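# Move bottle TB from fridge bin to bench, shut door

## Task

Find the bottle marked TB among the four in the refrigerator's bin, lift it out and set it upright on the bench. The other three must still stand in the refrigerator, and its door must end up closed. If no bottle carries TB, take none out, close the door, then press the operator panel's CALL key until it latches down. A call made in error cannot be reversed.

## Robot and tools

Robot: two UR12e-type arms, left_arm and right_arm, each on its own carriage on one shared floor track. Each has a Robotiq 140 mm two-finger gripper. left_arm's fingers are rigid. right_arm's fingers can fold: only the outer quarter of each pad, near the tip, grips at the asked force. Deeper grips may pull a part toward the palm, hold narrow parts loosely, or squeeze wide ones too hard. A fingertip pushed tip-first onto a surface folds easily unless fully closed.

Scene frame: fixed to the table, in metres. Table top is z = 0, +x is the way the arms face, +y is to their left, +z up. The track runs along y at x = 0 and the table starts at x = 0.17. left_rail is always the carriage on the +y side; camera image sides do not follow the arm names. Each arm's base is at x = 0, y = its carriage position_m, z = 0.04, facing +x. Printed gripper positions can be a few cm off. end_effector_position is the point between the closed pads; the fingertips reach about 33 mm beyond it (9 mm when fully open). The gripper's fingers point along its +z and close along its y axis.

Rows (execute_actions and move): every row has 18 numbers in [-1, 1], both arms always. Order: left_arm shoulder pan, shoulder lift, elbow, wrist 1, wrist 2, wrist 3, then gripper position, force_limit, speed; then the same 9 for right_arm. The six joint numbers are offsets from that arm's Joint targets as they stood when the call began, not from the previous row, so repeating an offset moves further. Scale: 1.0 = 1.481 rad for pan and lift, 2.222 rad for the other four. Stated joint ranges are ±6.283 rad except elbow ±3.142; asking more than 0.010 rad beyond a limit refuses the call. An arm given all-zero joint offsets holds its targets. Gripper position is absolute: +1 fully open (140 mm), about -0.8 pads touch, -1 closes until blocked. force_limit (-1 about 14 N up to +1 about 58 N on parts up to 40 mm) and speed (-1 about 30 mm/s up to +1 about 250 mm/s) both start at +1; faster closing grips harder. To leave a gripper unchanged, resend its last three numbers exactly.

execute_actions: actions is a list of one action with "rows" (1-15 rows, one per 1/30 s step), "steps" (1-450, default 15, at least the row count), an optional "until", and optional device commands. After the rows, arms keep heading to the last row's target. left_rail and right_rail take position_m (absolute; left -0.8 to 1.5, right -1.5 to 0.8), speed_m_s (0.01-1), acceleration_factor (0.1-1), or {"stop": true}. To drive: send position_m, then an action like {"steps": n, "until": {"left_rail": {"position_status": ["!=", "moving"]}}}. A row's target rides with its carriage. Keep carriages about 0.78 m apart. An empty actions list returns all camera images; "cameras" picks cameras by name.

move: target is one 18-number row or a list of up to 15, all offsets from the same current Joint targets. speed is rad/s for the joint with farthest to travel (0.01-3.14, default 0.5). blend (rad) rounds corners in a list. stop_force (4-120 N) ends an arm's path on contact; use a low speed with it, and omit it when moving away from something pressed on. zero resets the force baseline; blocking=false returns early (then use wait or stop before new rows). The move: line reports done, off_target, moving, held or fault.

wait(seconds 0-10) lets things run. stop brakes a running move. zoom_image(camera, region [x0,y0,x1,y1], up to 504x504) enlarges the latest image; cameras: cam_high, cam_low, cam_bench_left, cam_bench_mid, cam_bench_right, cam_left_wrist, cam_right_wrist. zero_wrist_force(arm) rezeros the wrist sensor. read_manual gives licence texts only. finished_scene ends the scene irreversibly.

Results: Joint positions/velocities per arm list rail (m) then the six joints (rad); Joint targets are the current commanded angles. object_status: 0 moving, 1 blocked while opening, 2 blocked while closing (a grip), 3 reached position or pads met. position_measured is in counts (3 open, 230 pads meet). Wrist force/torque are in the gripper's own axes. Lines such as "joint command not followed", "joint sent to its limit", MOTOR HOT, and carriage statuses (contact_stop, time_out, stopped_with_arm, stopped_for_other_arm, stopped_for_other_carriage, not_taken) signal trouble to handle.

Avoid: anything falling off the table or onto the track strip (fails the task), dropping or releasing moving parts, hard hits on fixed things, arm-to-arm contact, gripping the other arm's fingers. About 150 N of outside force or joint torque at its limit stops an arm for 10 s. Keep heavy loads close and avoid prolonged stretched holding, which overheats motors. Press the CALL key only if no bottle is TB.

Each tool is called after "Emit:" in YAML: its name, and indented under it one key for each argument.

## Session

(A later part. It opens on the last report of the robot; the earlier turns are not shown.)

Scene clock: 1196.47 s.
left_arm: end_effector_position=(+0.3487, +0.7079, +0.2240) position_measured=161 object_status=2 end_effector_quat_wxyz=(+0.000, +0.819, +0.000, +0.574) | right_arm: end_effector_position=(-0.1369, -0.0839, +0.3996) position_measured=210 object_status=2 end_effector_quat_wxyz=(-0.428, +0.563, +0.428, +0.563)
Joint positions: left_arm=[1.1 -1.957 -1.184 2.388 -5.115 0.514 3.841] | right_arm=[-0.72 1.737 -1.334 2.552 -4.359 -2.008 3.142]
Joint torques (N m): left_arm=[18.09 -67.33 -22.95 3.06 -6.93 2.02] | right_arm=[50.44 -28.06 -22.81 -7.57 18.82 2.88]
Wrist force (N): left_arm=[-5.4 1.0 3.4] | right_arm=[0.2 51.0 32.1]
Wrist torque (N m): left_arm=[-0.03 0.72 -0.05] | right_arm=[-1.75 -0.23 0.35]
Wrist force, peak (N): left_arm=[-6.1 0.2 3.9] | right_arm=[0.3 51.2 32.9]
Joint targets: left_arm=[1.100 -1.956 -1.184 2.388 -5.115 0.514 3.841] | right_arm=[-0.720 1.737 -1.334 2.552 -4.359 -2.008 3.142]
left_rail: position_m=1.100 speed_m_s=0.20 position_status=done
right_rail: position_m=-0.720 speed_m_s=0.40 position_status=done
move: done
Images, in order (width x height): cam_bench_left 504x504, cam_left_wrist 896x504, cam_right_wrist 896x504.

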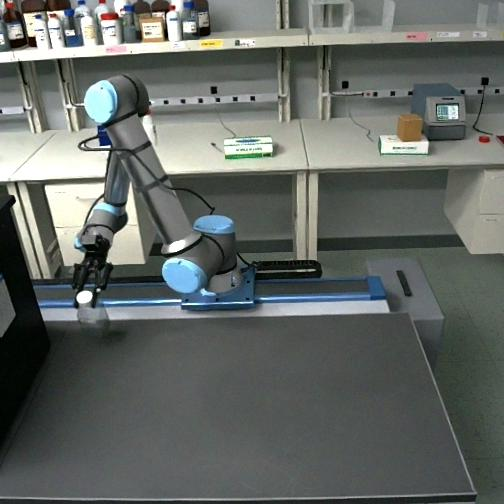

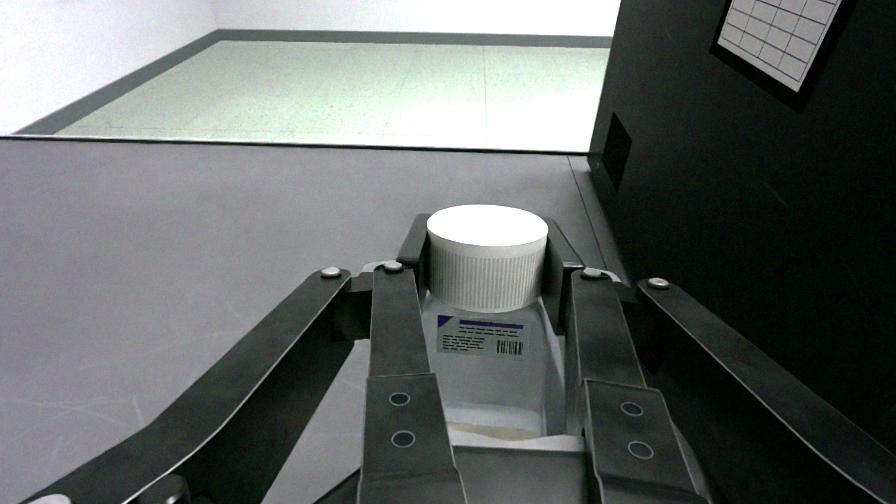

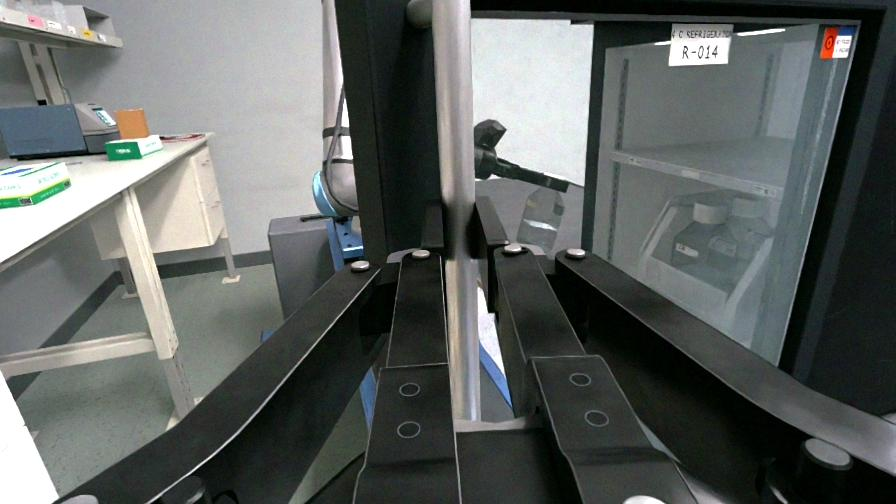

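Emit:
move:
  target:
    - [0,0.1005,0.0004,-0.0671,0,0,-0.98,0.8,-1,0,0,0,0,0,0,-1,0.2,-1]
    - [0,0.2033,-0.0072,-0.128,0,0,-0.98,0.8,-1,0,0,0,0,0,0,-1,0.2,-1]
  blend: [0.02,0]
  speed: 0.07
  stop_force: 6
  cameras: ["cam_left_wrist","cam_bench_left","cam_right_wrist"]

Emit:
zoom_image:
  camera: "cam_right_wrist"
  region: [440, 100, 640, 300]

Scene clock: 1208.07 s.
left_arm: end_effector_position=(+0.3487, +0.7077, +0.1650) position_measured=161 object_status=2 end_effector_quat_wxyz=(+0.000, +0.819, +0.000, +0.574) | right_arm: end_effector_position=(-0.1369, -0.0839, +0.3996) position_measured=210 object_status=2 end_effector_quat_wxyz=(-0.428, +0.563, +0.428, +0.563)
Joint positions: left_arm=[1.1 -1.956 -1.048 2.389 -5.251 0.514 3.841] | right_arm=[-0.72 1.737 -1.334 2.552 -4.359 -2.008 3.142]
Joint torques (N m): left_arm=[17.83 -69.9 -2.57 7.11 1.03 0.95] | right_arm=[48.59 -28.59 -22.64 -7.47 19.04 2.71]
Wrist force (N): left_arm=[-7.0 -0.8 4.2] | right_arm=[0.0 50.8 32.4]
Wrist torque (N m): left_arm=[-0.42 1.08 -0.03] | right_arm=[-1.80 -0.20 0.35]
Wrist force, peak (N): left_arm=[15.9 3.7 -3.5] | right_arm=[0.0 51.5 32.5]
Joint targets: left_arm=[1.100 -1.956 -1.048 2.389 -5.251 0.514 3.841] | right_arm=[-0.720 1.737 -1.334 2.552 -4.359 -2.008 3.142]
left_rail: position_m=1.100 speed_m_s=0.20 position_status=done
right_rail: position_m=-0.720 speed_m_s=0.40 position_status=done
move: contact (left_arm); path passed 0 of 2 targets; left_arm: the shoulder lift is farthest, 0.166 rad from its target
Images, in order (width x height): cam_bench_left 504x504, cam_left_wrist 896x504, cam_right_wrist 896x504.

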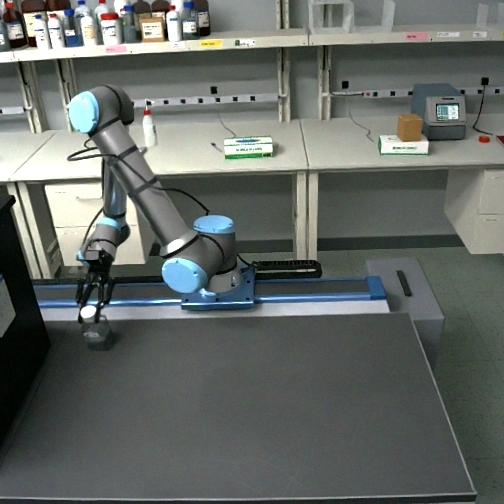

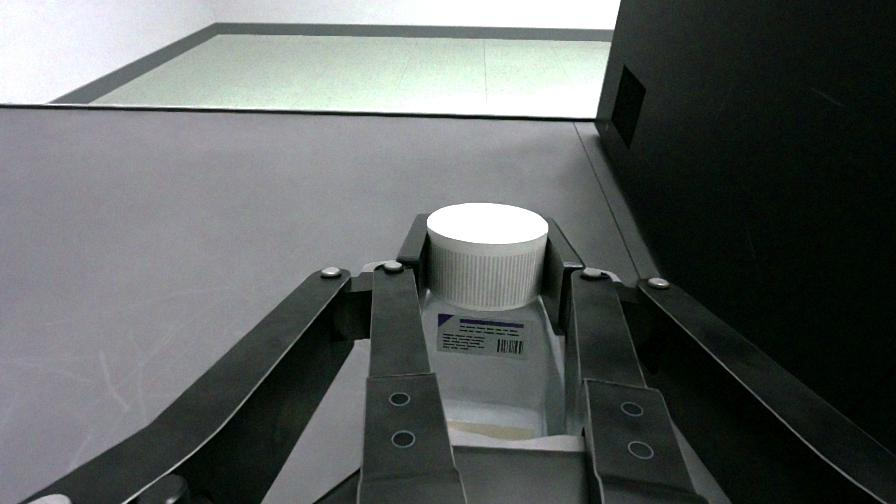

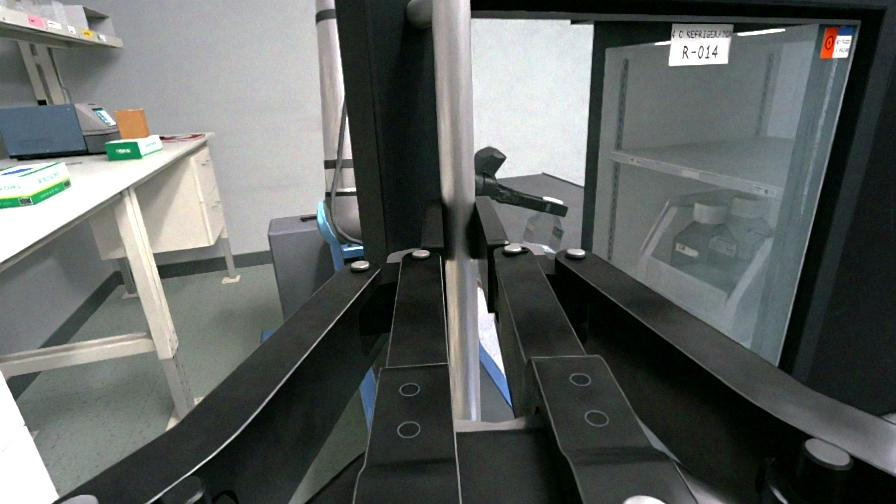

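Scaled by 2.520.

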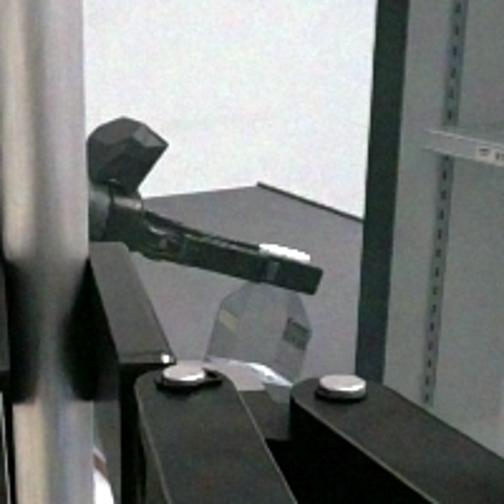

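Emit:
move:
  target: [0,0.004,0,-0.0027,0,0,-0.98,0.8,-1,0,0,0,0,0,0,-1,0.2,-1]
  speed: 0.03
  stop_force: 8

Emit:
execute_actions:
  actions:
    - {"rows":[[0,0,0,0,0,0,-0.02,0.8,-1,0,0,0,0,0,0,-1,0.2,-1]],"steps":60}
  cameras: ["cam_left_wrist","cam_right_wrist"]

Emit:
zoom_image:
  camera: "cam_right_wrist"
  region: [440, 100, 640, 300]

Scene clock: 1221.63 s.
left_arm: end_effector_position=(+0.3487, +0.7078, +0.1642) position_measured=161 object_status=2 end_effector_quat_wxyz=(+0.000, +0.819, +0.000, +0.574) | right_arm: end_effector_position=(-0.1369, -0.0839, +0.3996) position_measured=210 object_status=2 end_effector_quat_wxyz=(-0.428, +0.563, +0.428, +0.563)
Joint positions: left_arm=[1.1 -1.956 -1.047 2.389 -5.253 0.514 3.841] | right_arm=[-0.72 1.737 -1.334 2.552 -4.359 -2.008 3.142]
Joint torques (N m): left_arm=[18.23 -70.77 -3.77 5.1 -0.77 -1.56] | right_arm=[47.39 -28.75 -22.38 -7.33 19.1 2.9]
Wrist force (N): left_arm=[0.7 -0.3 1.9] | right_arm=[0.0 50.7 32.3]
Wrist torque (N m): left_arm=[-0.46 0.92 0.02] | right_arm=[-1.81 -0.19 0.36]
Wrist force, peak (N): left_arm=[-7.6 -1.0 4.0] | right_arm=[-0.3 51.6 32.3]
Joint targets: left_arm=[1.100 -1.956 -1.047 2.389 -5.253 0.514 3.841] | right_arm=[-0.720 1.737 -1.334 2.552 -4.359 -2.008 3.142]
left_rail: position_m=1.100 speed_m_s=0.20 position_status=done
right_rail: position_m=-0.720 speed_m_s=0.40 position_status=done
move: contact (left_arm)

Scene clock: 1223.83 s.
left_arm: end_effector_position=(+0.3487, +0.7078, +0.1642) position_measured=131 object_status=3 end_effector_quat_wxyz=(+0.000, +0.819, +0.000, +0.574) | right_arm: end_effector_position=(-0.1369, -0.0839, +0.3996) position_measured=210 object_status=2 end_effector_quat_wxyz=(-0.428, +0.563, +0.428, +0.563)
Joint positions: left_arm=[1.1 -1.956 -1.047 2.389 -5.253 0.514 3.841] | right_arm=[-0.72 1.737 -1.334 2.552 -4.359 -2.008 3.142]
Joint torques (N m): left_arm=[18.07 -68.59 -2.51 4.74 -0.27 -1.79] | right_arm=[47.67 -30.08 -22.14 -7.41 19.49 2.57]
Wrist force (N): left_arm=[-2.6 -1.0 2.1] | right_arm=[0.1 50.8 32.1]
Wrist torque (N m): left_arm=[-0.49 0.78 -0.03] | right_arm=[-1.81 -0.22 0.35]
Wrist force, peak (N): left_arm=[-2.8 0.1 3.3] | right_arm=[0.0 51.4 32.4]
Joint targets: left_arm=[1.100 -1.956 -1.047 2.389 -5.253 0.514 3.841] | right_arm=[-0.720 1.737 -1.334 2.552 -4.359 -2.008 3.142]
left_rail: position_m=1.100 speed_m_s=0.20 position_status=done
right_rail: position_m=-0.720 speed_m_s=0.40 position_status=done
Images, in order (width x height): cam_left_wrist 896x504, cam_right_wrist 896x504.

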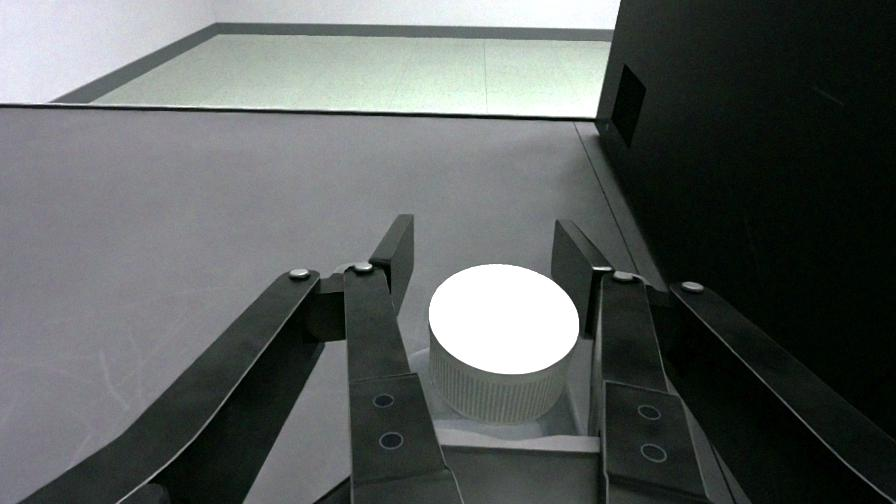

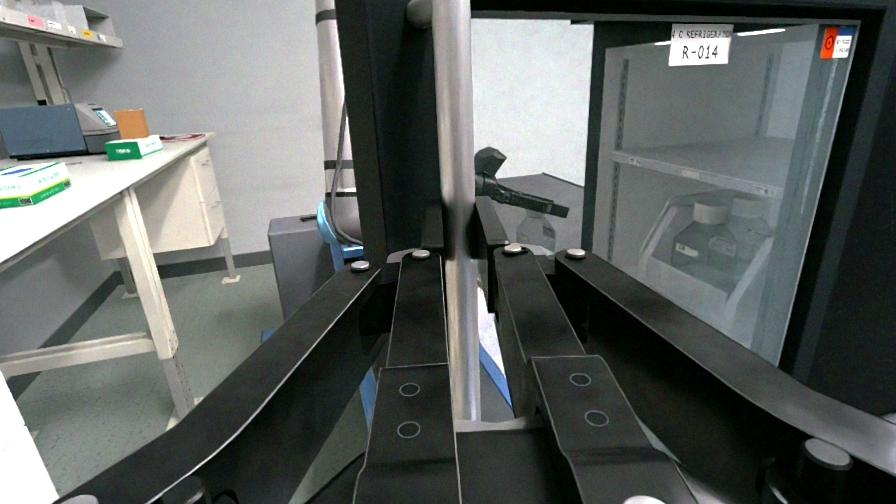

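Scaled by 2.520.

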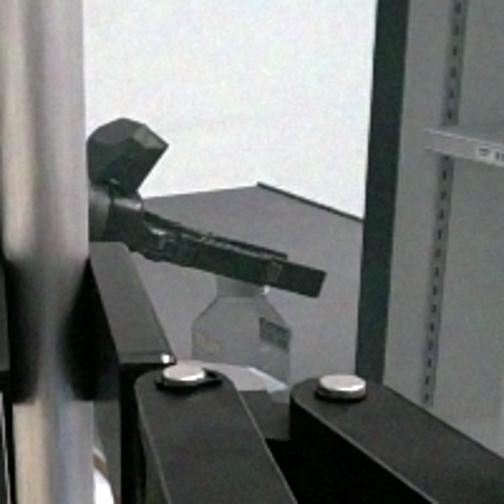

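Emit:
move:
  target: [0,-0.137,-0.0007,0.093,0,0,-0.02,0.8,-1,0,0,0,0,0,0,-1,0.2,-1]
  speed: 0.15
  stop_force: 10
  cameras: ["cam_left_wrist"]

Scene clock: 1272.97 s.
left_arm: end_effector_position=(+0.3498, +0.7105, +0.2534) position_measured=131 object_status=3 end_effector_quat_wxyz=(-0.001, +0.819, +0.000, +0.574) | right_arm: end_effector_position=(-0.1369, -0.0839, +0.3996) position_measured=210 object_status=2 end_effector_quat_wxyz=(-0.428, +0.563, +0.428, +0.563)
Joint positions: left_arm=[1.1 -1.956 -1.25 2.388 -5.046 0.514 3.841] | right_arm=[-0.72 1.737 -1.334 2.552 -4.359 -2.008 3.142]
Joint torques (N m): left_arm=[13.73 -64.42 -26.96 5.74 -0.39 -1.78] | right_arm=[45.59 -30.57 -22.02 -7.25 19.52 2.73]
Wrist force (N): left_arm=[-3.1 -0.8 3.0] | right_arm=[0.2 51.4 32.2]
Wrist torque (N m): left_arm=[-0.43 0.88 -0.04] | right_arm=[-1.66 -0.23 0.36]
Wrist force, peak (N): left_arm=[-3.6 -1.4 2.9] | right_arm=[-0.1 51.3 32.6]
Joint targets: left_arm=[1.100 -1.956 -1.250 2.388 -5.046 0.514 3.841] | right_arm=[-0.720 1.737 -1.334 2.552 -4.359 -2.008 3.142]
left_rail: position_m=1.100 speed_m_s=0.20 position_status=done
right_rail: position_m=-0.720 speed_m_s=0.40 position_status=done
move: done
Images, in order (width x height): cam_left_wrist 896x504.

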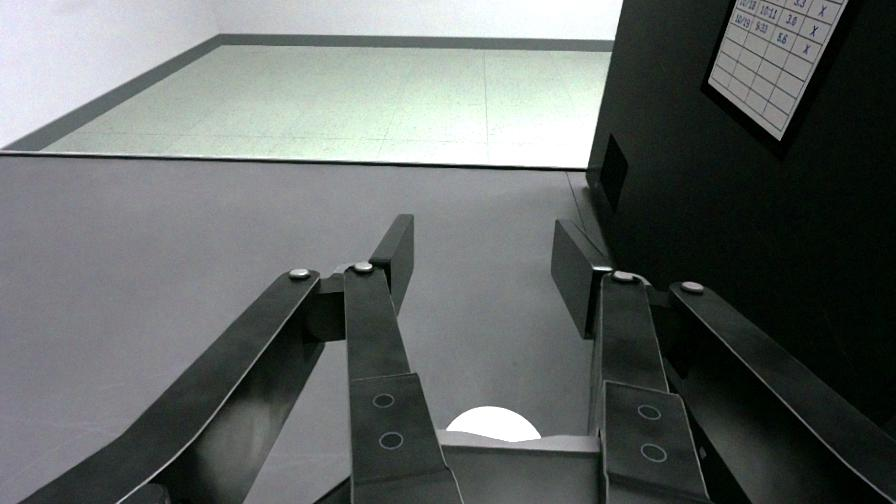

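Emit:
move:
  target: [-0.2664,0.1445,0.0459,0.203,0.1197,-0.3146,-0.02,0.8,-1,0,0,0,0,0,0,-1,0.2,-1]
  speed: 0.4

Emit:
execute_actions:
  actions:
    - {"left_rail":{"position_m":0.62},"steps":120,"until":{"left_rail":{"position_status":["!=","moving"]}}}

Emit:
move:
  target: [0.1286,0.1152,0.0089,-0.086,-0.0858,0,-0.02,0.8,-1,0,0,0,0,0,0,-1,0.2,-1]
  speed: 0.2
  stop_force: 10
  cameras: ["cam_left_wrist","cam_right_wrist"]

Emit:
zoom_image:
  camera: "cam_left_wrist"
  region: [300, 100, 660, 380]

Scene clock: 1293.53 s.
left_arm: end_effector_position=(+0.1977, +0.7080, +0.3000) position_measured=131 object_status=3 end_effector_quat_wxyz=(+0.000, +0.707, +0.000, +0.707) | right_arm: end_effector_position=(-0.1369, -0.0839, +0.3996) position_measured=210 object_status=2 end_effector_quat_wxyz=(-0.428, +0.563, +0.428, +0.563)
Joint positions: left_arm=[1.1 -2.351 -1.036 2.49 -4.595 0.78 3.142] | right_arm=[-0.72 1.737 -1.334 2.552 -4.359 -2.008 3.142]
Joint torques (N m): left_arm=[-16.68 -33.1 7.38 4.28 3.97 -2.28] | right_arm=[44.99 -29.68 -21.47 -7.08 19.65 2.77]
Wrist force (N): left_arm=[-2.0 -0.6 2.8] | right_arm=[0.2 51.4 32.3]
Wrist torque (N m): left_arm=[-0.53 0.71 0.31] | right_arm=[-1.67 -0.23 0.36]
Wrist force, peak (N): left_arm=[-3.5 -1.5 2.8] | right_arm=[-0.1 51.5 32.5]
Joint targets: left_arm=[1.100 -2.351 -1.036 2.490 -4.595 0.780 3.142] | right_arm=[-0.720 1.737 -1.334 2.552 -4.359 -2.008 3.142]
left_rail: position_m=1.100 speed_m_s=0.20 position_status=done
right_rail: position_m=-0.720 speed_m_s=0.40 position_status=done
move: done

Scene clock: 1296.43 s.
left_arm: end_effector_position=(+0.1976, +0.2280, +0.3001) position_measured=131 object_status=3 end_effector_quat_wxyz=(+0.000, +0.707, +0.000, +0.707) | right_arm: end_effector_position=(-0.1369, -0.0839, +0.3996) position_measured=210 object_status=2 end_effector_quat_wxyz=(-0.428, +0.563, +0.428, +0.563)
Joint positions: left_arm=[0.62 -2.351 -1.036 2.49 -4.595 0.78 3.142] | right_arm=[-0.72 1.737 -1.334 2.552 -4.359 -2.008 3.142]
Joint torques (N m): left_arm=[-15.65 -44.18 -3.07 1.44 0.53 -2.1] | right_arm=[44.55 -29.5 -21.62 -7.16 19.86 2.75]
Wrist force (N): left_arm=[-2.1 -0.8 2.8] | right_arm=[0.0 51.0 32.4]
Wrist torque (N m): left_arm=[-0.58 0.72 0.30] | right_arm=[-1.75 -0.20 0.35]
Wrist force, peak (N): left_arm=[-2.2 -4.3 2.8] | right_arm=[0.3 51.5 32.7]
Joint targets: left_arm=[0.620 -2.351 -1.036 2.490 -4.595 0.780 3.142] | right_arm=[-0.720 1.737 -1.334 2.552 -4.359 -2.008 3.142]
Tool commands: left_gripper/position=-0.02 left_gripper/force_limit=+0.8 left_gripper/speed=-1.0 right_gripper/position=-1.0 right_gripper/force_limit=+0.2 right_gripper/speed=-1.0
left_rail: position_m=0.620 speed_m_s=0.20 position_status=done
right_rail: position_m=-0.720 speed_m_s=0.40 position_status=done

Scene clock: 1298.60 s.
left_arm: end_effector_position=(+0.2876, +0.2277, +0.2369) position_measured=131 object_status=3 end_effector_quat_wxyz=(+0.000, +0.707, +0.000, +0.707) | right_arm: end_effector_position=(-0.1369, -0.0839, +0.3996) position_measured=210 object_status=2 end_effector_quat_wxyz=(-0.428, +0.563, +0.428, +0.563)
Joint positions: left_arm=[0.62 -2.161 -0.865 2.509 -4.786 0.59 3.142] | right_arm=[-0.72 1.737 -1.334 2.552 -4.359 -2.008 3.142]
Joint torques (N m): left_arm=[20.21 -41.22 16.39 -0.25 -4.78 -2.28] | right_arm=[46.33 -28.77 -21.45 -7.17 19.83 2.76]
Wrist force (N): left_arm=[-2.7 -0.7 2.1] | right_arm=[0.3 50.9 32.2]
Wrist torque (N m): left_arm=[-0.53 0.86 0.26] | right_arm=[-1.77 -0.26 0.35]
Wrist force, peak (N): left_arm=[-3.0 -1.3 3.5] | right_arm=[0.2 51.4 32.4]
Joint targets: left_arm=[0.620 -2.161 -0.865 2.509 -4.786 0.590 3.142] | right_arm=[-0.720 1.737 -1.334 2.552 -4.359 -2.008 3.142]
left_rail: position_m=0.620 speed_m_s=0.20 position_status=done
right_rail: position_m=-0.720 speed_m_s=0.40 position_status=done
move: done
Images, in order (width x height): cam_left_wrist 896x504, cam_right_wrist 896x504.

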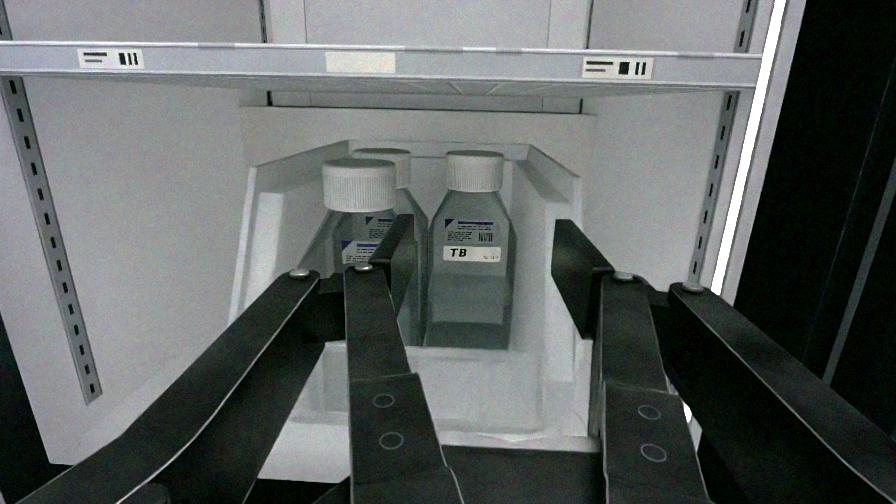

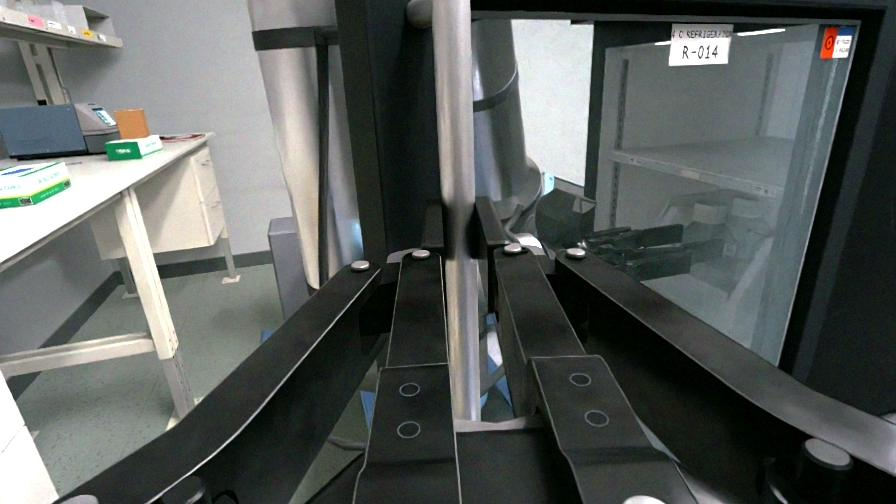

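Scaled by 1.400.

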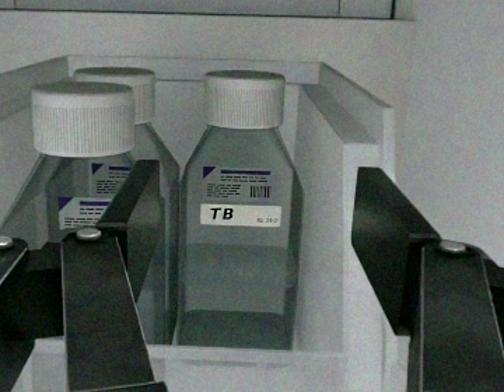

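Emit:
move:
  target: [-0.1286,-0.1152,-0.0089,0.086,0.0858,0,-0.02,0.8,-1,0,0,0,0,0,0,-1,0.2,-1]
  speed: 0.25

Emit:
execute_actions:
  actions:
    - {"left_rail":{"position_m":0.82},"steps":90,"until":{"left_rail":{"position_status":["!=","moving"]}}}

Emit:
move:
  target: [0,-0.2007,-0.0232,0.8638,-0.351,-0.7069,-0.02,0.8,-1,0,0,0,0,0,0,-1,0.2,-1]
  speed: 0.6

Emit:
move:
  target: [0,-0.2007,-0.0232,0.8638,-0.351,-0.7069,-0.02,0.8,-1,0,0,0,0,0,0,-1,0.2,-1]
  speed: 0.6
  cameras: ["cam_left_wrist","cam_right_wrist"]

Scene clock: 1367.70 s.
left_arm: end_effector_position=(+0.1977, +0.2280, +0.3000) position_measured=131 object_status=3 end_effector_quat_wxyz=(+0.000, +0.707, +0.000, +0.707) | right_arm: end_effector_position=(-0.1369, -0.0839, +0.3996) position_measured=210 object_status=2 end_effector_quat_wxyz=(-0.428, +0.563, +0.428, +0.563)
Joint positions: left_arm=[0.62 -2.351 -1.035 2.49 -4.595 0.78 3.142] | right_arm=[-0.72 1.737 -1.334 2.552 -4.359 -2.008 3.142]
Joint torques (N m): left_arm=[-17.82 -70.19 -14.58 3.79 4.02 -2.75] | right_arm=[43.8 -28.48 -21.34 -7.16 20.05 2.69]
Wrist force (N): left_arm=[-2.6 -0.8 1.9] | right_arm=[-0.1 51.2 32.2]
Wrist torque (N m): left_arm=[-0.57 0.84 0.30] | right_arm=[-1.71 -0.16 0.35]
Wrist force, peak (N): left_arm=[-3.4 -1.4 3.7] | right_arm=[0.2 51.5 32.5]
Joint targets: left_arm=[0.620 -2.351 -1.036 2.490 -4.595 0.780 3.142] | right_arm=[-0.720 1.737 -1.334 2.552 -4.359 -2.008 3.142]
left_rail: position_m=0.620 speed_m_s=0.20 position_status=done
right_rail: position_m=-0.720 speed_m_s=0.40 position_status=done
move: done

Scene clock: 1369.20 s.
left_arm: end_effector_position=(+0.1976, +0.4280, +0.3001) position_measured=131 object_status=3 end_effector_quat_wxyz=(+0.000, +0.707, +0.000, +0.707) | right_arm: end_effector_position=(-0.1369, -0.0839, +0.3996) position_measured=210 object_status=2 end_effector_quat_wxyz=(-0.428, +0.563, +0.428, +0.563)
Joint positions: left_arm=[0.82 -2.351 -1.036 2.49 -4.595 0.78 3.142] | right_arm=[-0.72 1.737 -1.334 2.552 -4.359 -2.008 3.142]
Joint torques (N m): left_arm=[-18.06 -63.21 0.94 4.11 2.01 -3.08] | right_arm=[43.46 -29.46 -20.87 -7.07 20.03 2.74]
Wrist force (N): left_arm=[-2.2 -0.7 2.4] | right_arm=[-0.1 51.1 32.2]
Wrist torque (N m): left_arm=[-0.56 0.75 0.29] | right_arm=[-1.72 -0.17 0.35]
Wrist force, peak (N): left_arm=[-2.8 -3.6 2.8] | right_arm=[0.3 51.5 32.1]
Joint targets: left_arm=[0.820 -2.351 -1.036 2.490 -4.595 0.780 3.142] | right_arm=[-0.720 1.737 -1.334 2.552 -4.359 -2.008 3.142]
Tool commands: left_gripper/position=-0.02 left_gripper/force_limit=+0.8 left_gripper/speed=-1.0 right_gripper/position=-1.0 right_gripper/force_limit=+0.2 right_gripper/speed=-1.0
left_rail: position_m=0.820 speed_m_s=0.20 position_status=done
right_rail: position_m=-0.720 speed_m_s=0.40 position_status=done

Scene clock: 1373.13 s.
left_arm: end_effector_position=(-0.0006, +0.0877, +0.3055) position_measured=131 object_status=3 end_effector_quat_wxyz=(+0.269, +0.654, -0.269, +0.654) | right_arm: end_effector_position=(-0.1369, -0.0839, +0.3996) position_measured=210 object_status=2 end_effector_quat_wxyz=(-0.428, +0.563, +0.428, +0.563)
Joint positions: left_arm=[0.82 -2.351 -1.333 2.438 -2.676 0 1.571] | right_arm=[-0.72 1.737 -1.334 2.552 -4.359 -2.008 3.142]
Joint torques (N m): left_arm=[-11.16 -66.91 -36.26 -2.8 -0.63 -2.61] | right_arm=[43.48 -29 -21.03 -7 20.34 2.74]
Wrist force (N): left_arm=[-3.2 -1.0 2.3] | right_arm=[-0.1 51.1 32.0]
Wrist torque (N m): left_arm=[-0.69 0.97 0.27] | right_arm=[-1.74 -0.16 0.36]
Wrist force, peak (N): left_arm=[-3.2 -2.0 3.2] | right_arm=[0.0 51.4 32.4]
Joint targets: left_arm=[0.820 -2.351 -1.333 2.438 -2.676 0.000 1.571] | right_arm=[-0.720 1.737 -1.334 2.552 -4.359 -2.008 3.142]
left_rail: position_m=0.820 speed_m_s=0.20 position_status=done
right_rail: position_m=-0.720 speed_m_s=0.40 position_status=done
move: done

Scene clock: 1377.07 s.
left_arm: end_effector_position=(+0.1974, +0.4276, +0.3202) position_measured=131 object_status=3 end_effector_quat_wxyz=(+0.000, +0.707, -0.001, +0.707) | right_arm: end_effector_position=(-0.1369, -0.0839, +0.3996) position_measured=210 object_status=2 end_effector_quat_wxyz=(-0.428, +0.563, +0.428, +0.563)
Joint positions: left_arm=[0.82 -2.351 -1.63 2.387 -0.757 -0.779 0.001] | right_arm=[-0.72 1.737 -1.334 2.552 -4.359 -2.008 3.142]
Joint torques (N m): left_arm=[-1.25 -45.16 -42.92 4 -3.76 -2.23] | right_arm=[42.13 -29.56 -20.97 -6.83 20.25 2.63]
Wrist force (N): left_arm=[-3.2 -1.3 2.4] | right_arm=[0.0 51.3 32.2]
Wrist torque (N m): left_arm=[-0.71 0.94 0.32] | right_arm=[-1.68 -0.19 0.36]
Wrist force, peak (N): left_arm=[-3.9 -0.5 2.6] | right_arm=[0.4 51.3 32.7]
Joint targets: left_arm=[0.820 -2.351 -1.630 2.387 -0.756 -0.780 0.000] | right_arm=[-0.720 1.737 -1.334 2.552 -4.359 -2.008 3.142]
left_rail: position_m=0.820 speed_m_s=0.20 position_status=done
right_rail: position_m=-0.720 speed_m_s=0.40 position_status=done
move: done
Images, in order (width x height): cam_left_wrist 896x504, cam_right_wrist 896x504.

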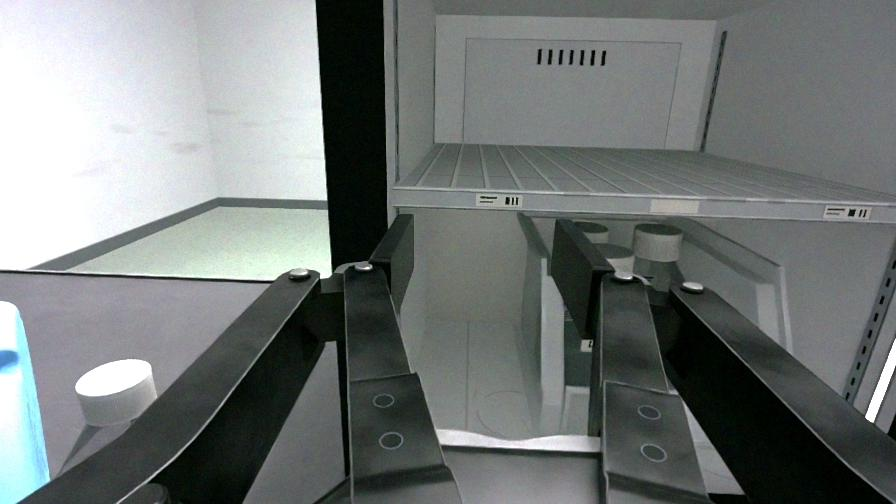

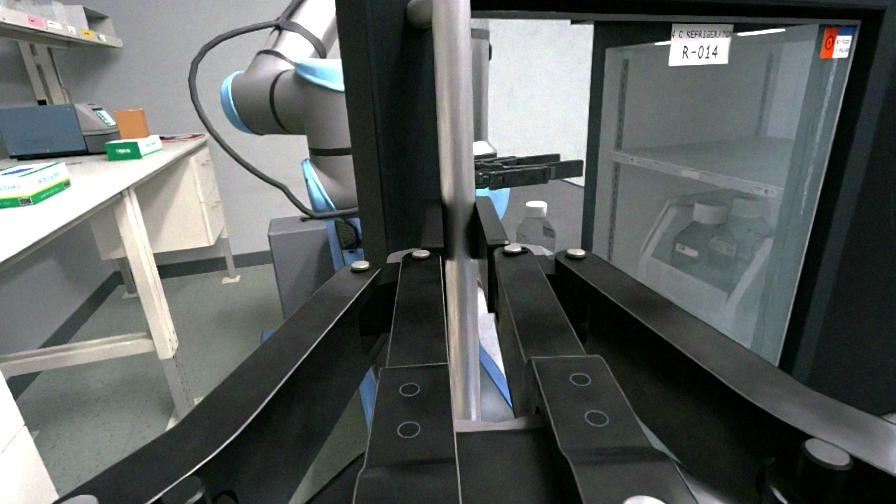

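Emit:
execute_actions:
  actions:
    - {"left_rail":{"position_m":0.617},"steps":90,"until":{"left_rail":{"position_status":["!=","moving"]}}}

Emit:
move:
  target:
    - [0.1494,0.1348,0.0428,-0.0741,0.0977,-0.0498,-0.05,0.8,-1,0,0,0,0,0,0,-1,0.2,-1]
    - [0.3228,0.1508,0.032,-0.0291,0.2116,-0.0988,-0.05,0.8,-1,0,0,0,0,0,0,-1,0.2,-1]
    - [0.4134,0.1853,0.0091,0.0454,0.2694,-0.1739,-0.05,0.8,-1,0,0,0,0,0,0,-1,0.2,-1]
  speed: 0.25
  blend: [0.04,0.03,0]
  stop_force: 12
  cameras: ["cam_left_wrist","cam_right_wrist"]

Scene clock: 1454.00 s.
left_arm: end_effector_position=(+0.1975, +0.2247, +0.3203) position_measured=131 object_status=3 end_effector_quat_wxyz=(+0.000, +0.707, +0.000, +0.707) | right_arm: end_effector_position=(-0.1369, -0.0839, +0.3996) position_measured=210 object_status=2 end_effector_quat_wxyz=(-0.428, +0.563, +0.428, +0.563)
Joint positions: left_arm=[0.617 -2.351 -1.63 2.387 -0.756 -0.78 0] | right_arm=[-0.72 1.737 -1.334 2.552 -4.359 -2.008 3.142]
Joint torques (N m): left_arm=[16.07 -14.69 -36.71 0.51 1.39 -2.37] | right_arm=[40.88 -29.43 -20.13 -6.91 20.4 2.83]
Wrist force (N): left_arm=[-3.3 -1.0 2.2] | right_arm=[0.2 50.9 32.0]
Wrist torque (N m): left_arm=[-0.62 0.99 0.32] | right_arm=[-1.77 -0.23 0.36]
Wrist force, peak (N): left_arm=[-2.8 -4.1 2.1] | right_arm=[-0.2 51.4 32.5]
Joint targets: left_arm=[0.617 -2.351 -1.630 2.387 -0.756 -0.780 0.000] | right_arm=[-0.720 1.737 -1.334 2.552 -4.359 -2.008 3.142]
Tool commands: left_gripper/position=-0.02 left_gripper/force_limit=+0.8 left_gripper/speed=-1.0 right_gripper/position=-1.0 right_gripper/force_limit=+0.2 right_gripper/speed=-1.0
left_rail: position_m=0.617 speed_m_s=0.20 position_status=done
right_rail: position_m=-0.720 speed_m_s=0.40 position_status=done

Scene clock: 1465.70 s.
left_arm: end_effector_position=(+0.3541, +0.2185, +0.2392) position_measured=135 object_status=3 end_effector_quat_wxyz=(+0.002, +0.680, +0.001, +0.733) | right_arm: end_effector_position=(-0.1369, -0.0839, +0.3996) position_measured=210 object_status=2 end_effector_quat_wxyz=(-0.428, +0.563, +0.428, +0.563)
Joint positions: left_arm=[0.617 -1.987 -1.417 2.463 -0.862 -0.421 -0.172] | right_arm=[-0.72 1.737 -1.334 2.552 -4.359 -2.008 3.142]
Joint torques (N m): left_arm=[4.75 -39.41 -20.56 1.89 -0.86 -0.29] | right_arm=[40.74 -29.28 -19.3 -0.05 9.28 2.33]
Wrist force (N): left_arm=[27.5 -12.2 -56.9] | right_arm=[1.5 29.4 17.7]
Wrist torque (N m): left_arm=[-2.37 1.15 -0.67] | right_arm=[-1.13 -0.13 0.37]
Wrist force, peak (N): left_arm=[69.9 -9.2 -132.3] | right_arm=[1.9 57.1 32.4]
Joint targets: left_arm=[0.617 -1.987 -1.417 2.463 -0.862 -0.421 -0.172] | right_arm=[-0.720 1.737 -1.334 2.552 -4.359 -2.008 3.142]
Tool commands: left_gripper/position=-0.05098 left_gripper/force_limit=+0.803922 left_gripper/speed=-1.0 right_gripper/position=-1.0 right_gripper/force_limit=+0.2 right_gripper/speed=-1.0
FORCE FAULT: contact force on the left arm reached its limit, and that arm stopped for 10 seconds. The contact can be on any part of that arm, not only on its tool. That arm's remaining commands of this call were not run. That arm's target is now where it stood when the stop ended, not its last command. That arm accepts commands again.
left_rail: position_m=0.617 speed_m_s=0.20 position_status=done
right_rail: position_m=-0.720 speed_m_s=0.40 position_status=done
move: fault (left_arm; stop_force had ended the path); path passed 1 of 3 targets; left_arm: the shoulder pan is farthest, 0.248 rad from its target
Images, in order (width x height): cam_left_wrist 896x504, cam_right_wrist 896x504.

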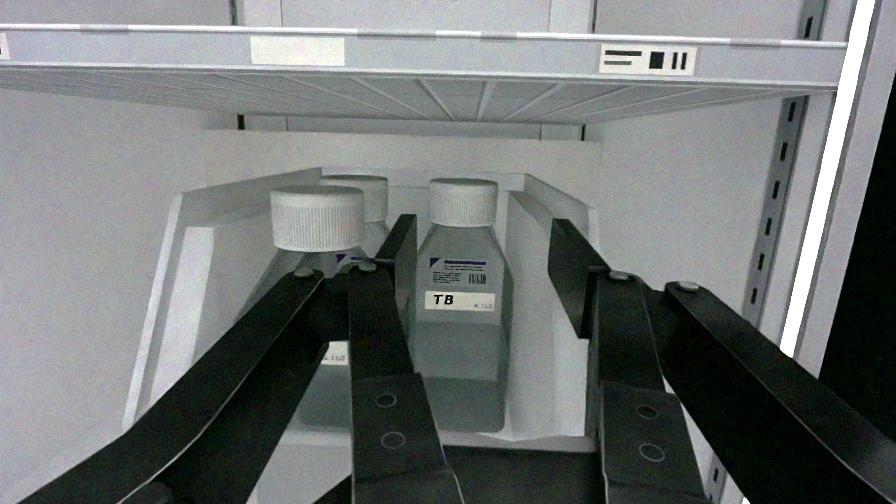

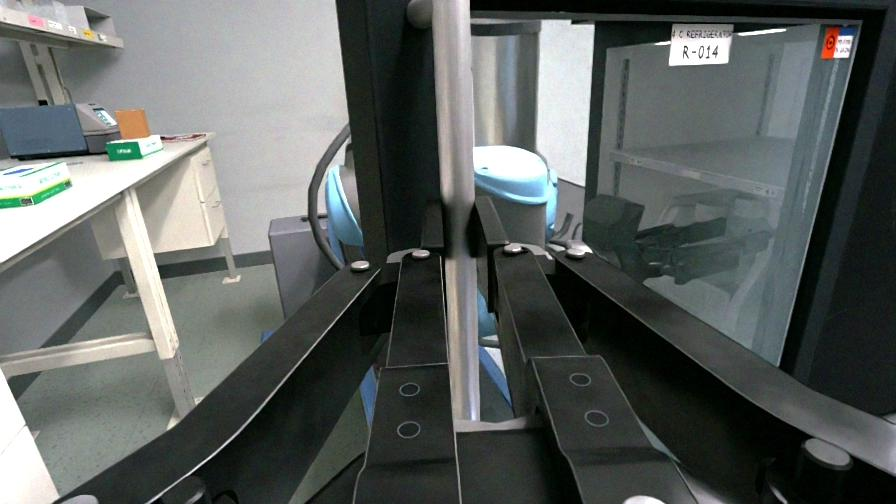

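Emit:
move:
  target: [-0.0964,-0.009,0.0086,-0.0264,-0.0639,0.0276,-0.08,0.8,-1,0,0,0,0,0,0,-1,0.2,-1]
  speed: 0.1

Emit:
execute_actions:
  actions:
    - {"left_rail":{"position_m":0.62},"steps":30,"until":{"left_rail":{"position_status":["!=","moving"]}}}
  cameras: ["cam_left_wrist","cam_right_wrist"]

Scene clock: 1503.87 s.
left_arm: end_effector_position=(+0.3000, +0.2250, +0.2361) position_measured=139 object_status=3 end_effector_quat_wxyz=(+0.000, +0.682, +0.000, +0.731) | right_arm: end_effector_position=(-0.1369, -0.0840, +0.3996) position_measured=210 object_status=2 end_effector_quat_wxyz=(-0.428, +0.563, +0.428, +0.563)
Joint positions: left_arm=[0.617 -2.129 -1.431 2.482 -0.921 -0.563 -0.111] | right_arm=[-0.72 1.737 -1.334 2.552 -4.359 -2.008 3.142]
Joint torques (N m): left_arm=[-19.91 -51.76 -9.03 0.1 -4.66 1.84] | right_arm=[29.77 -30.13 -18.56 -1.31 9.48 2.12]
Wrist force (N): left_arm=[4.5 -1.6 -6.1] | right_arm=[2.1 23.1 14.2]
Wrist torque (N m): left_arm=[-0.77 -0.68 -0.03] | right_arm=[-0.91 -0.20 0.36]
Wrist force, peak (N): left_arm=[27.8 -12.2 -56.9] | right_arm=[1.8 29.9 17.8]
Joint targets: left_arm=[0.617 -2.130 -1.431 2.482 -0.921 -0.563 -0.111] | right_arm=[-0.720 1.737 -1.334 2.552 -4.359 -2.008 3.142]
left_rail: position_m=0.617 speed_m_s=0.20 position_status=done
right_rail: position_m=-0.720 speed_m_s=0.40 position_status=done
move: done

Scene clock: 1504.23 s.
left_arm: end_effector_position=(+0.2999, +0.2281, +0.2361) position_measured=139 object_status=3 end_effector_quat_wxyz=(+0.000, +0.682, +0.000, +0.731) | right_arm: end_effector_position=(-0.1369, -0.0840, +0.3996) position_measured=210 object_status=2 end_effector_quat_wxyz=(-0.428, +0.563, +0.428, +0.563)
Joint positions: left_arm=[0.62 -2.13 -1.431 2.482 -0.921 -0.563 -0.111] | right_arm=[-0.72 1.737 -1.334 2.552 -4.359 -2.008 3.142]
Joint torques (N m): left_arm=[-16.26 -48.4 -17.17 -0.11 -5.06 1.9] | right_arm=[27.81 -29.41 -18.34 -1.54 9.62 2.05]
Wrist force (N): left_arm=[4.6 -1.2 -6.5] | right_arm=[1.6 23.1 13.9]
Wrist torque (N m): left_arm=[-0.68 -0.71 -0.03] | right_arm=[-0.91 -0.10 0.35]
Wrist force, peak (N): left_arm=[4.8 -2.2 -6.2] | right_arm=[1.8 23.3 14.1]
Joint targets: left_arm=[0.620 -2.130 -1.431 2.482 -0.921 -0.563 -0.111] | right_arm=[-0.720 1.737 -1.334 2.552 -4.359 -2.008 3.142]
Tool commands: left_gripper/position=-0.08 left_gripper/force_limit=+0.8 left_gripper/speed=-1.0 right_gripper/position=-1.0 right_gripper/force_limit=+0.2 right_gripper/speed=-1.0
left_rail: position_m=0.620 speed_m_s=0.20 position_status=done
right_rail: position_m=-0.720 speed_m_s=0.40 position_status=done
Images, in order (width x height): cam_left_wrist 896x504, cam_right_wrist 896x504.

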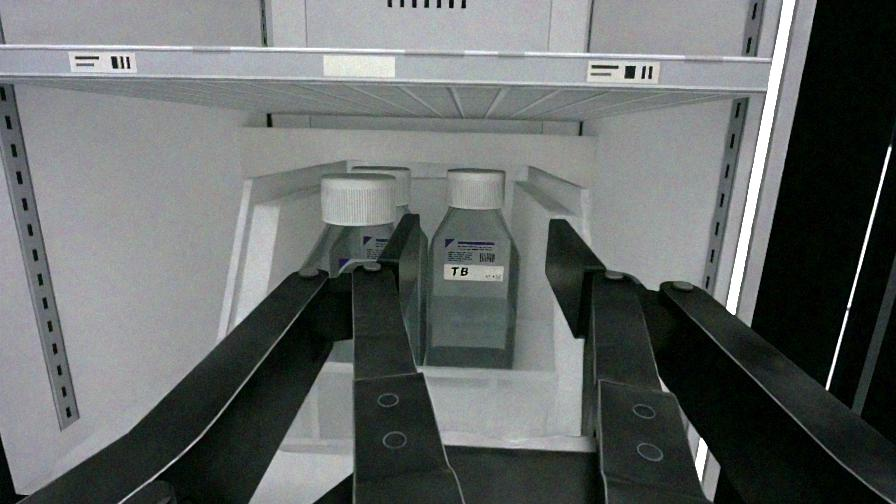

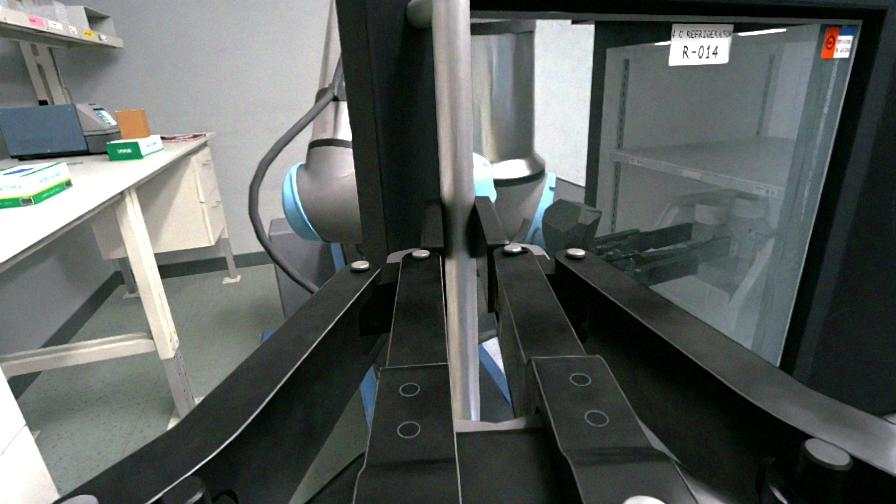

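Emit:
move:
  target:
    - [0.0415,0.0004,0.0003,0.0064,0.0273,-0.0071,-0.08,0.8,-1,0,0,0,0,0,0,-1,0.2,-1]
    - [0.0844,0.003,-0.0013,0.0149,0.0556,-0.0156,-0.08,0.8,-1,0,0,0,0,0,0,-1,0.2,-1]
    - [0.1286,0.0081,-0.0049,0.0273,0.0847,-0.0289,-0.08,0.8,-1,0,0,0,0,0,0,-1,0.2,-1]
    - [0.1736,0.0165,-0.0107,0.0451,0.114,-0.0489,-0.08,0.8,-1,0,0,0,0,0,0,-1,0.2,-1]
  blend: [0.01,0.01,0.01,0]
  speed: 0.12
  stop_force: 12
  cameras: ["cam_left_wrist"]

Scene clock: 1573.63 s.
left_arm: end_effector_position=(+0.4002, +0.2283, +0.2359) position_measured=139 object_status=3 end_effector_quat_wxyz=(-0.001, +0.682, +0.000, +0.731) | right_arm: end_effector_position=(-0.1369, -0.0839, +0.3996) position_measured=210 object_status=2 end_effector_quat_wxyz=(-0.428, +0.563, +0.428, +0.563)
Joint positions: left_arm=[0.62 -1.873 -1.406 2.458 -0.821 -0.31 -0.219] | right_arm=[-0.72 1.737 -1.334 2.552 -4.359 -2.008 3.142]
Joint torques (N m): left_arm=[20.78 -19.5 -31.14 3.86 3.55 -2.29] | right_arm=[7.51 -31.11 -17.54 -6.59 9.79 1.65]
Wrist force (N): left_arm=[4.5 -1.6 -5.9] | right_arm=[2.4 23.1 14.3]
Wrist torque (N m): left_arm=[-0.75 -0.70 0.27] | right_arm=[-0.90 -0.28 0.35]
Wrist force, peak (N): left_arm=[4.4 -1.2 -7.2] | right_arm=[1.8 23.5 14.5]
Joint targets: left_arm=[0.620 -1.873 -1.406 2.458 -0.821 -0.310 -0.219] | right_arm=[-0.720 1.737 -1.334 2.552 -4.359 -2.008 3.142]
left_rail: position_m=0.620 speed_m_s=0.20 position_status=done
right_rail: position_m=-0.720 speed_m_s=0.40 position_status=done
move: done
Images, in order (width x height): cam_left_wrist 896x504.

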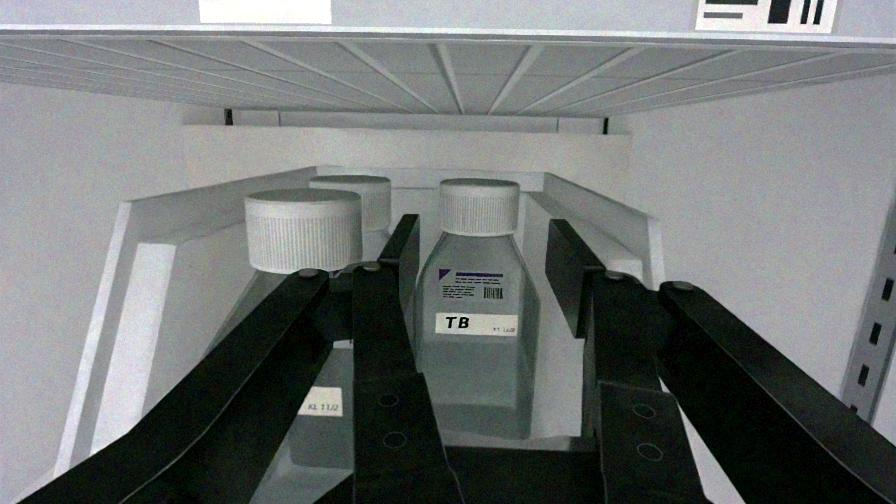

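Emit:
move:
  target:
    - [0.0452,0.013,-0.0091,0.0278,0.0293,-0.0268,-0.08,0.8,-1,0,0,0,0,0,0,-1,0.2,-1]
    - [0.0906,0.0345,-0.0229,0.0745,0.0578,-0.075,-0.08,0.8,-1,0,0,0,0,0,0,-1,0.2,-1]
    - [0.1267,0.0645,-0.0395,0.1403,0.0793,-0.1474,-0.08,0.8,-1,0,0,0,0,0,0,-1,0.2,-1]
    - [0.1658,0.1288,-0.0674,0.2786,0.0991,-0.301,-0.08,0.8,-1,0,0,0,0,0,0,-1,0.2,-1]
  blend: [0.01,0.01,0.01,0]
  speed: 0.15
  stop_force: 12
  cameras: ["cam_left_wrist"]

Scene clock: 1593.80 s.
left_arm: end_effector_position=(+0.4048, +0.2282, +0.2361) position_measured=139 object_status=3 end_effector_quat_wxyz=(-0.001, +0.682, -0.001, +0.732) | right_arm: end_effector_position=(-0.1369, -0.0839, +0.3996) position_measured=210 object_status=2 end_effector_quat_wxyz=(-0.428, +0.563, +0.428, +0.563)
Joint positions: left_arm=[0.62 -1.86 -1.403 2.455 -0.809 -0.298 -0.231] | right_arm=[-0.72 1.737 -1.334 2.552 -4.359 -2.008 3.142]
Joint torques (N m): left_arm=[-17.09 -54.73 -10.67 -0.73 -4.15 2.24] | right_arm=[6.1 -31.23 -17.71 -6.69 9.87 1.82]
Wrist force (N): left_arm=[10.0 -4.3 -9.8] | right_arm=[1.5 23.3 14.2]
Wrist torque (N m): left_arm=[-0.94 -0.78 -0.27] | right_arm=[-0.94 -0.14 0.36]
Wrist force, peak (N): left_arm=[23.5 -8.9 -47.6] | right_arm=[-0.3 29.9 18.4]
Joint targets: left_arm=[0.620 -1.860 -1.403 2.455 -0.809 -0.298 -0.231] | right_arm=[-0.720 1.737 -1.334 2.552 -4.359 -2.008 3.142]
left_rail: position_m=0.620 speed_m_s=0.20 position_status=done
right_rail: position_m=-0.720 speed_m_s=0.40 position_status=done
move: contact (left_arm); path passed 0 of 4 targets; left_arm: the wrist 3 is farthest, 0.657 rad from its target
Images, in order (width x height): cam_left_wrist 896x504.

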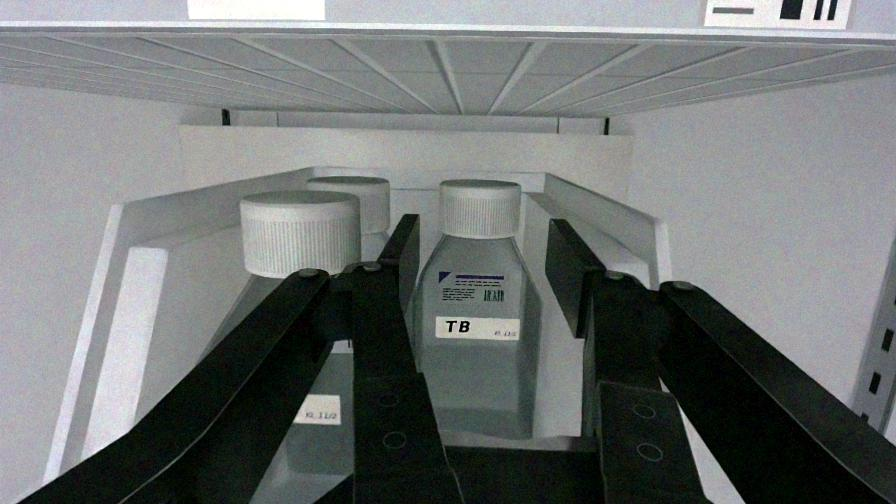

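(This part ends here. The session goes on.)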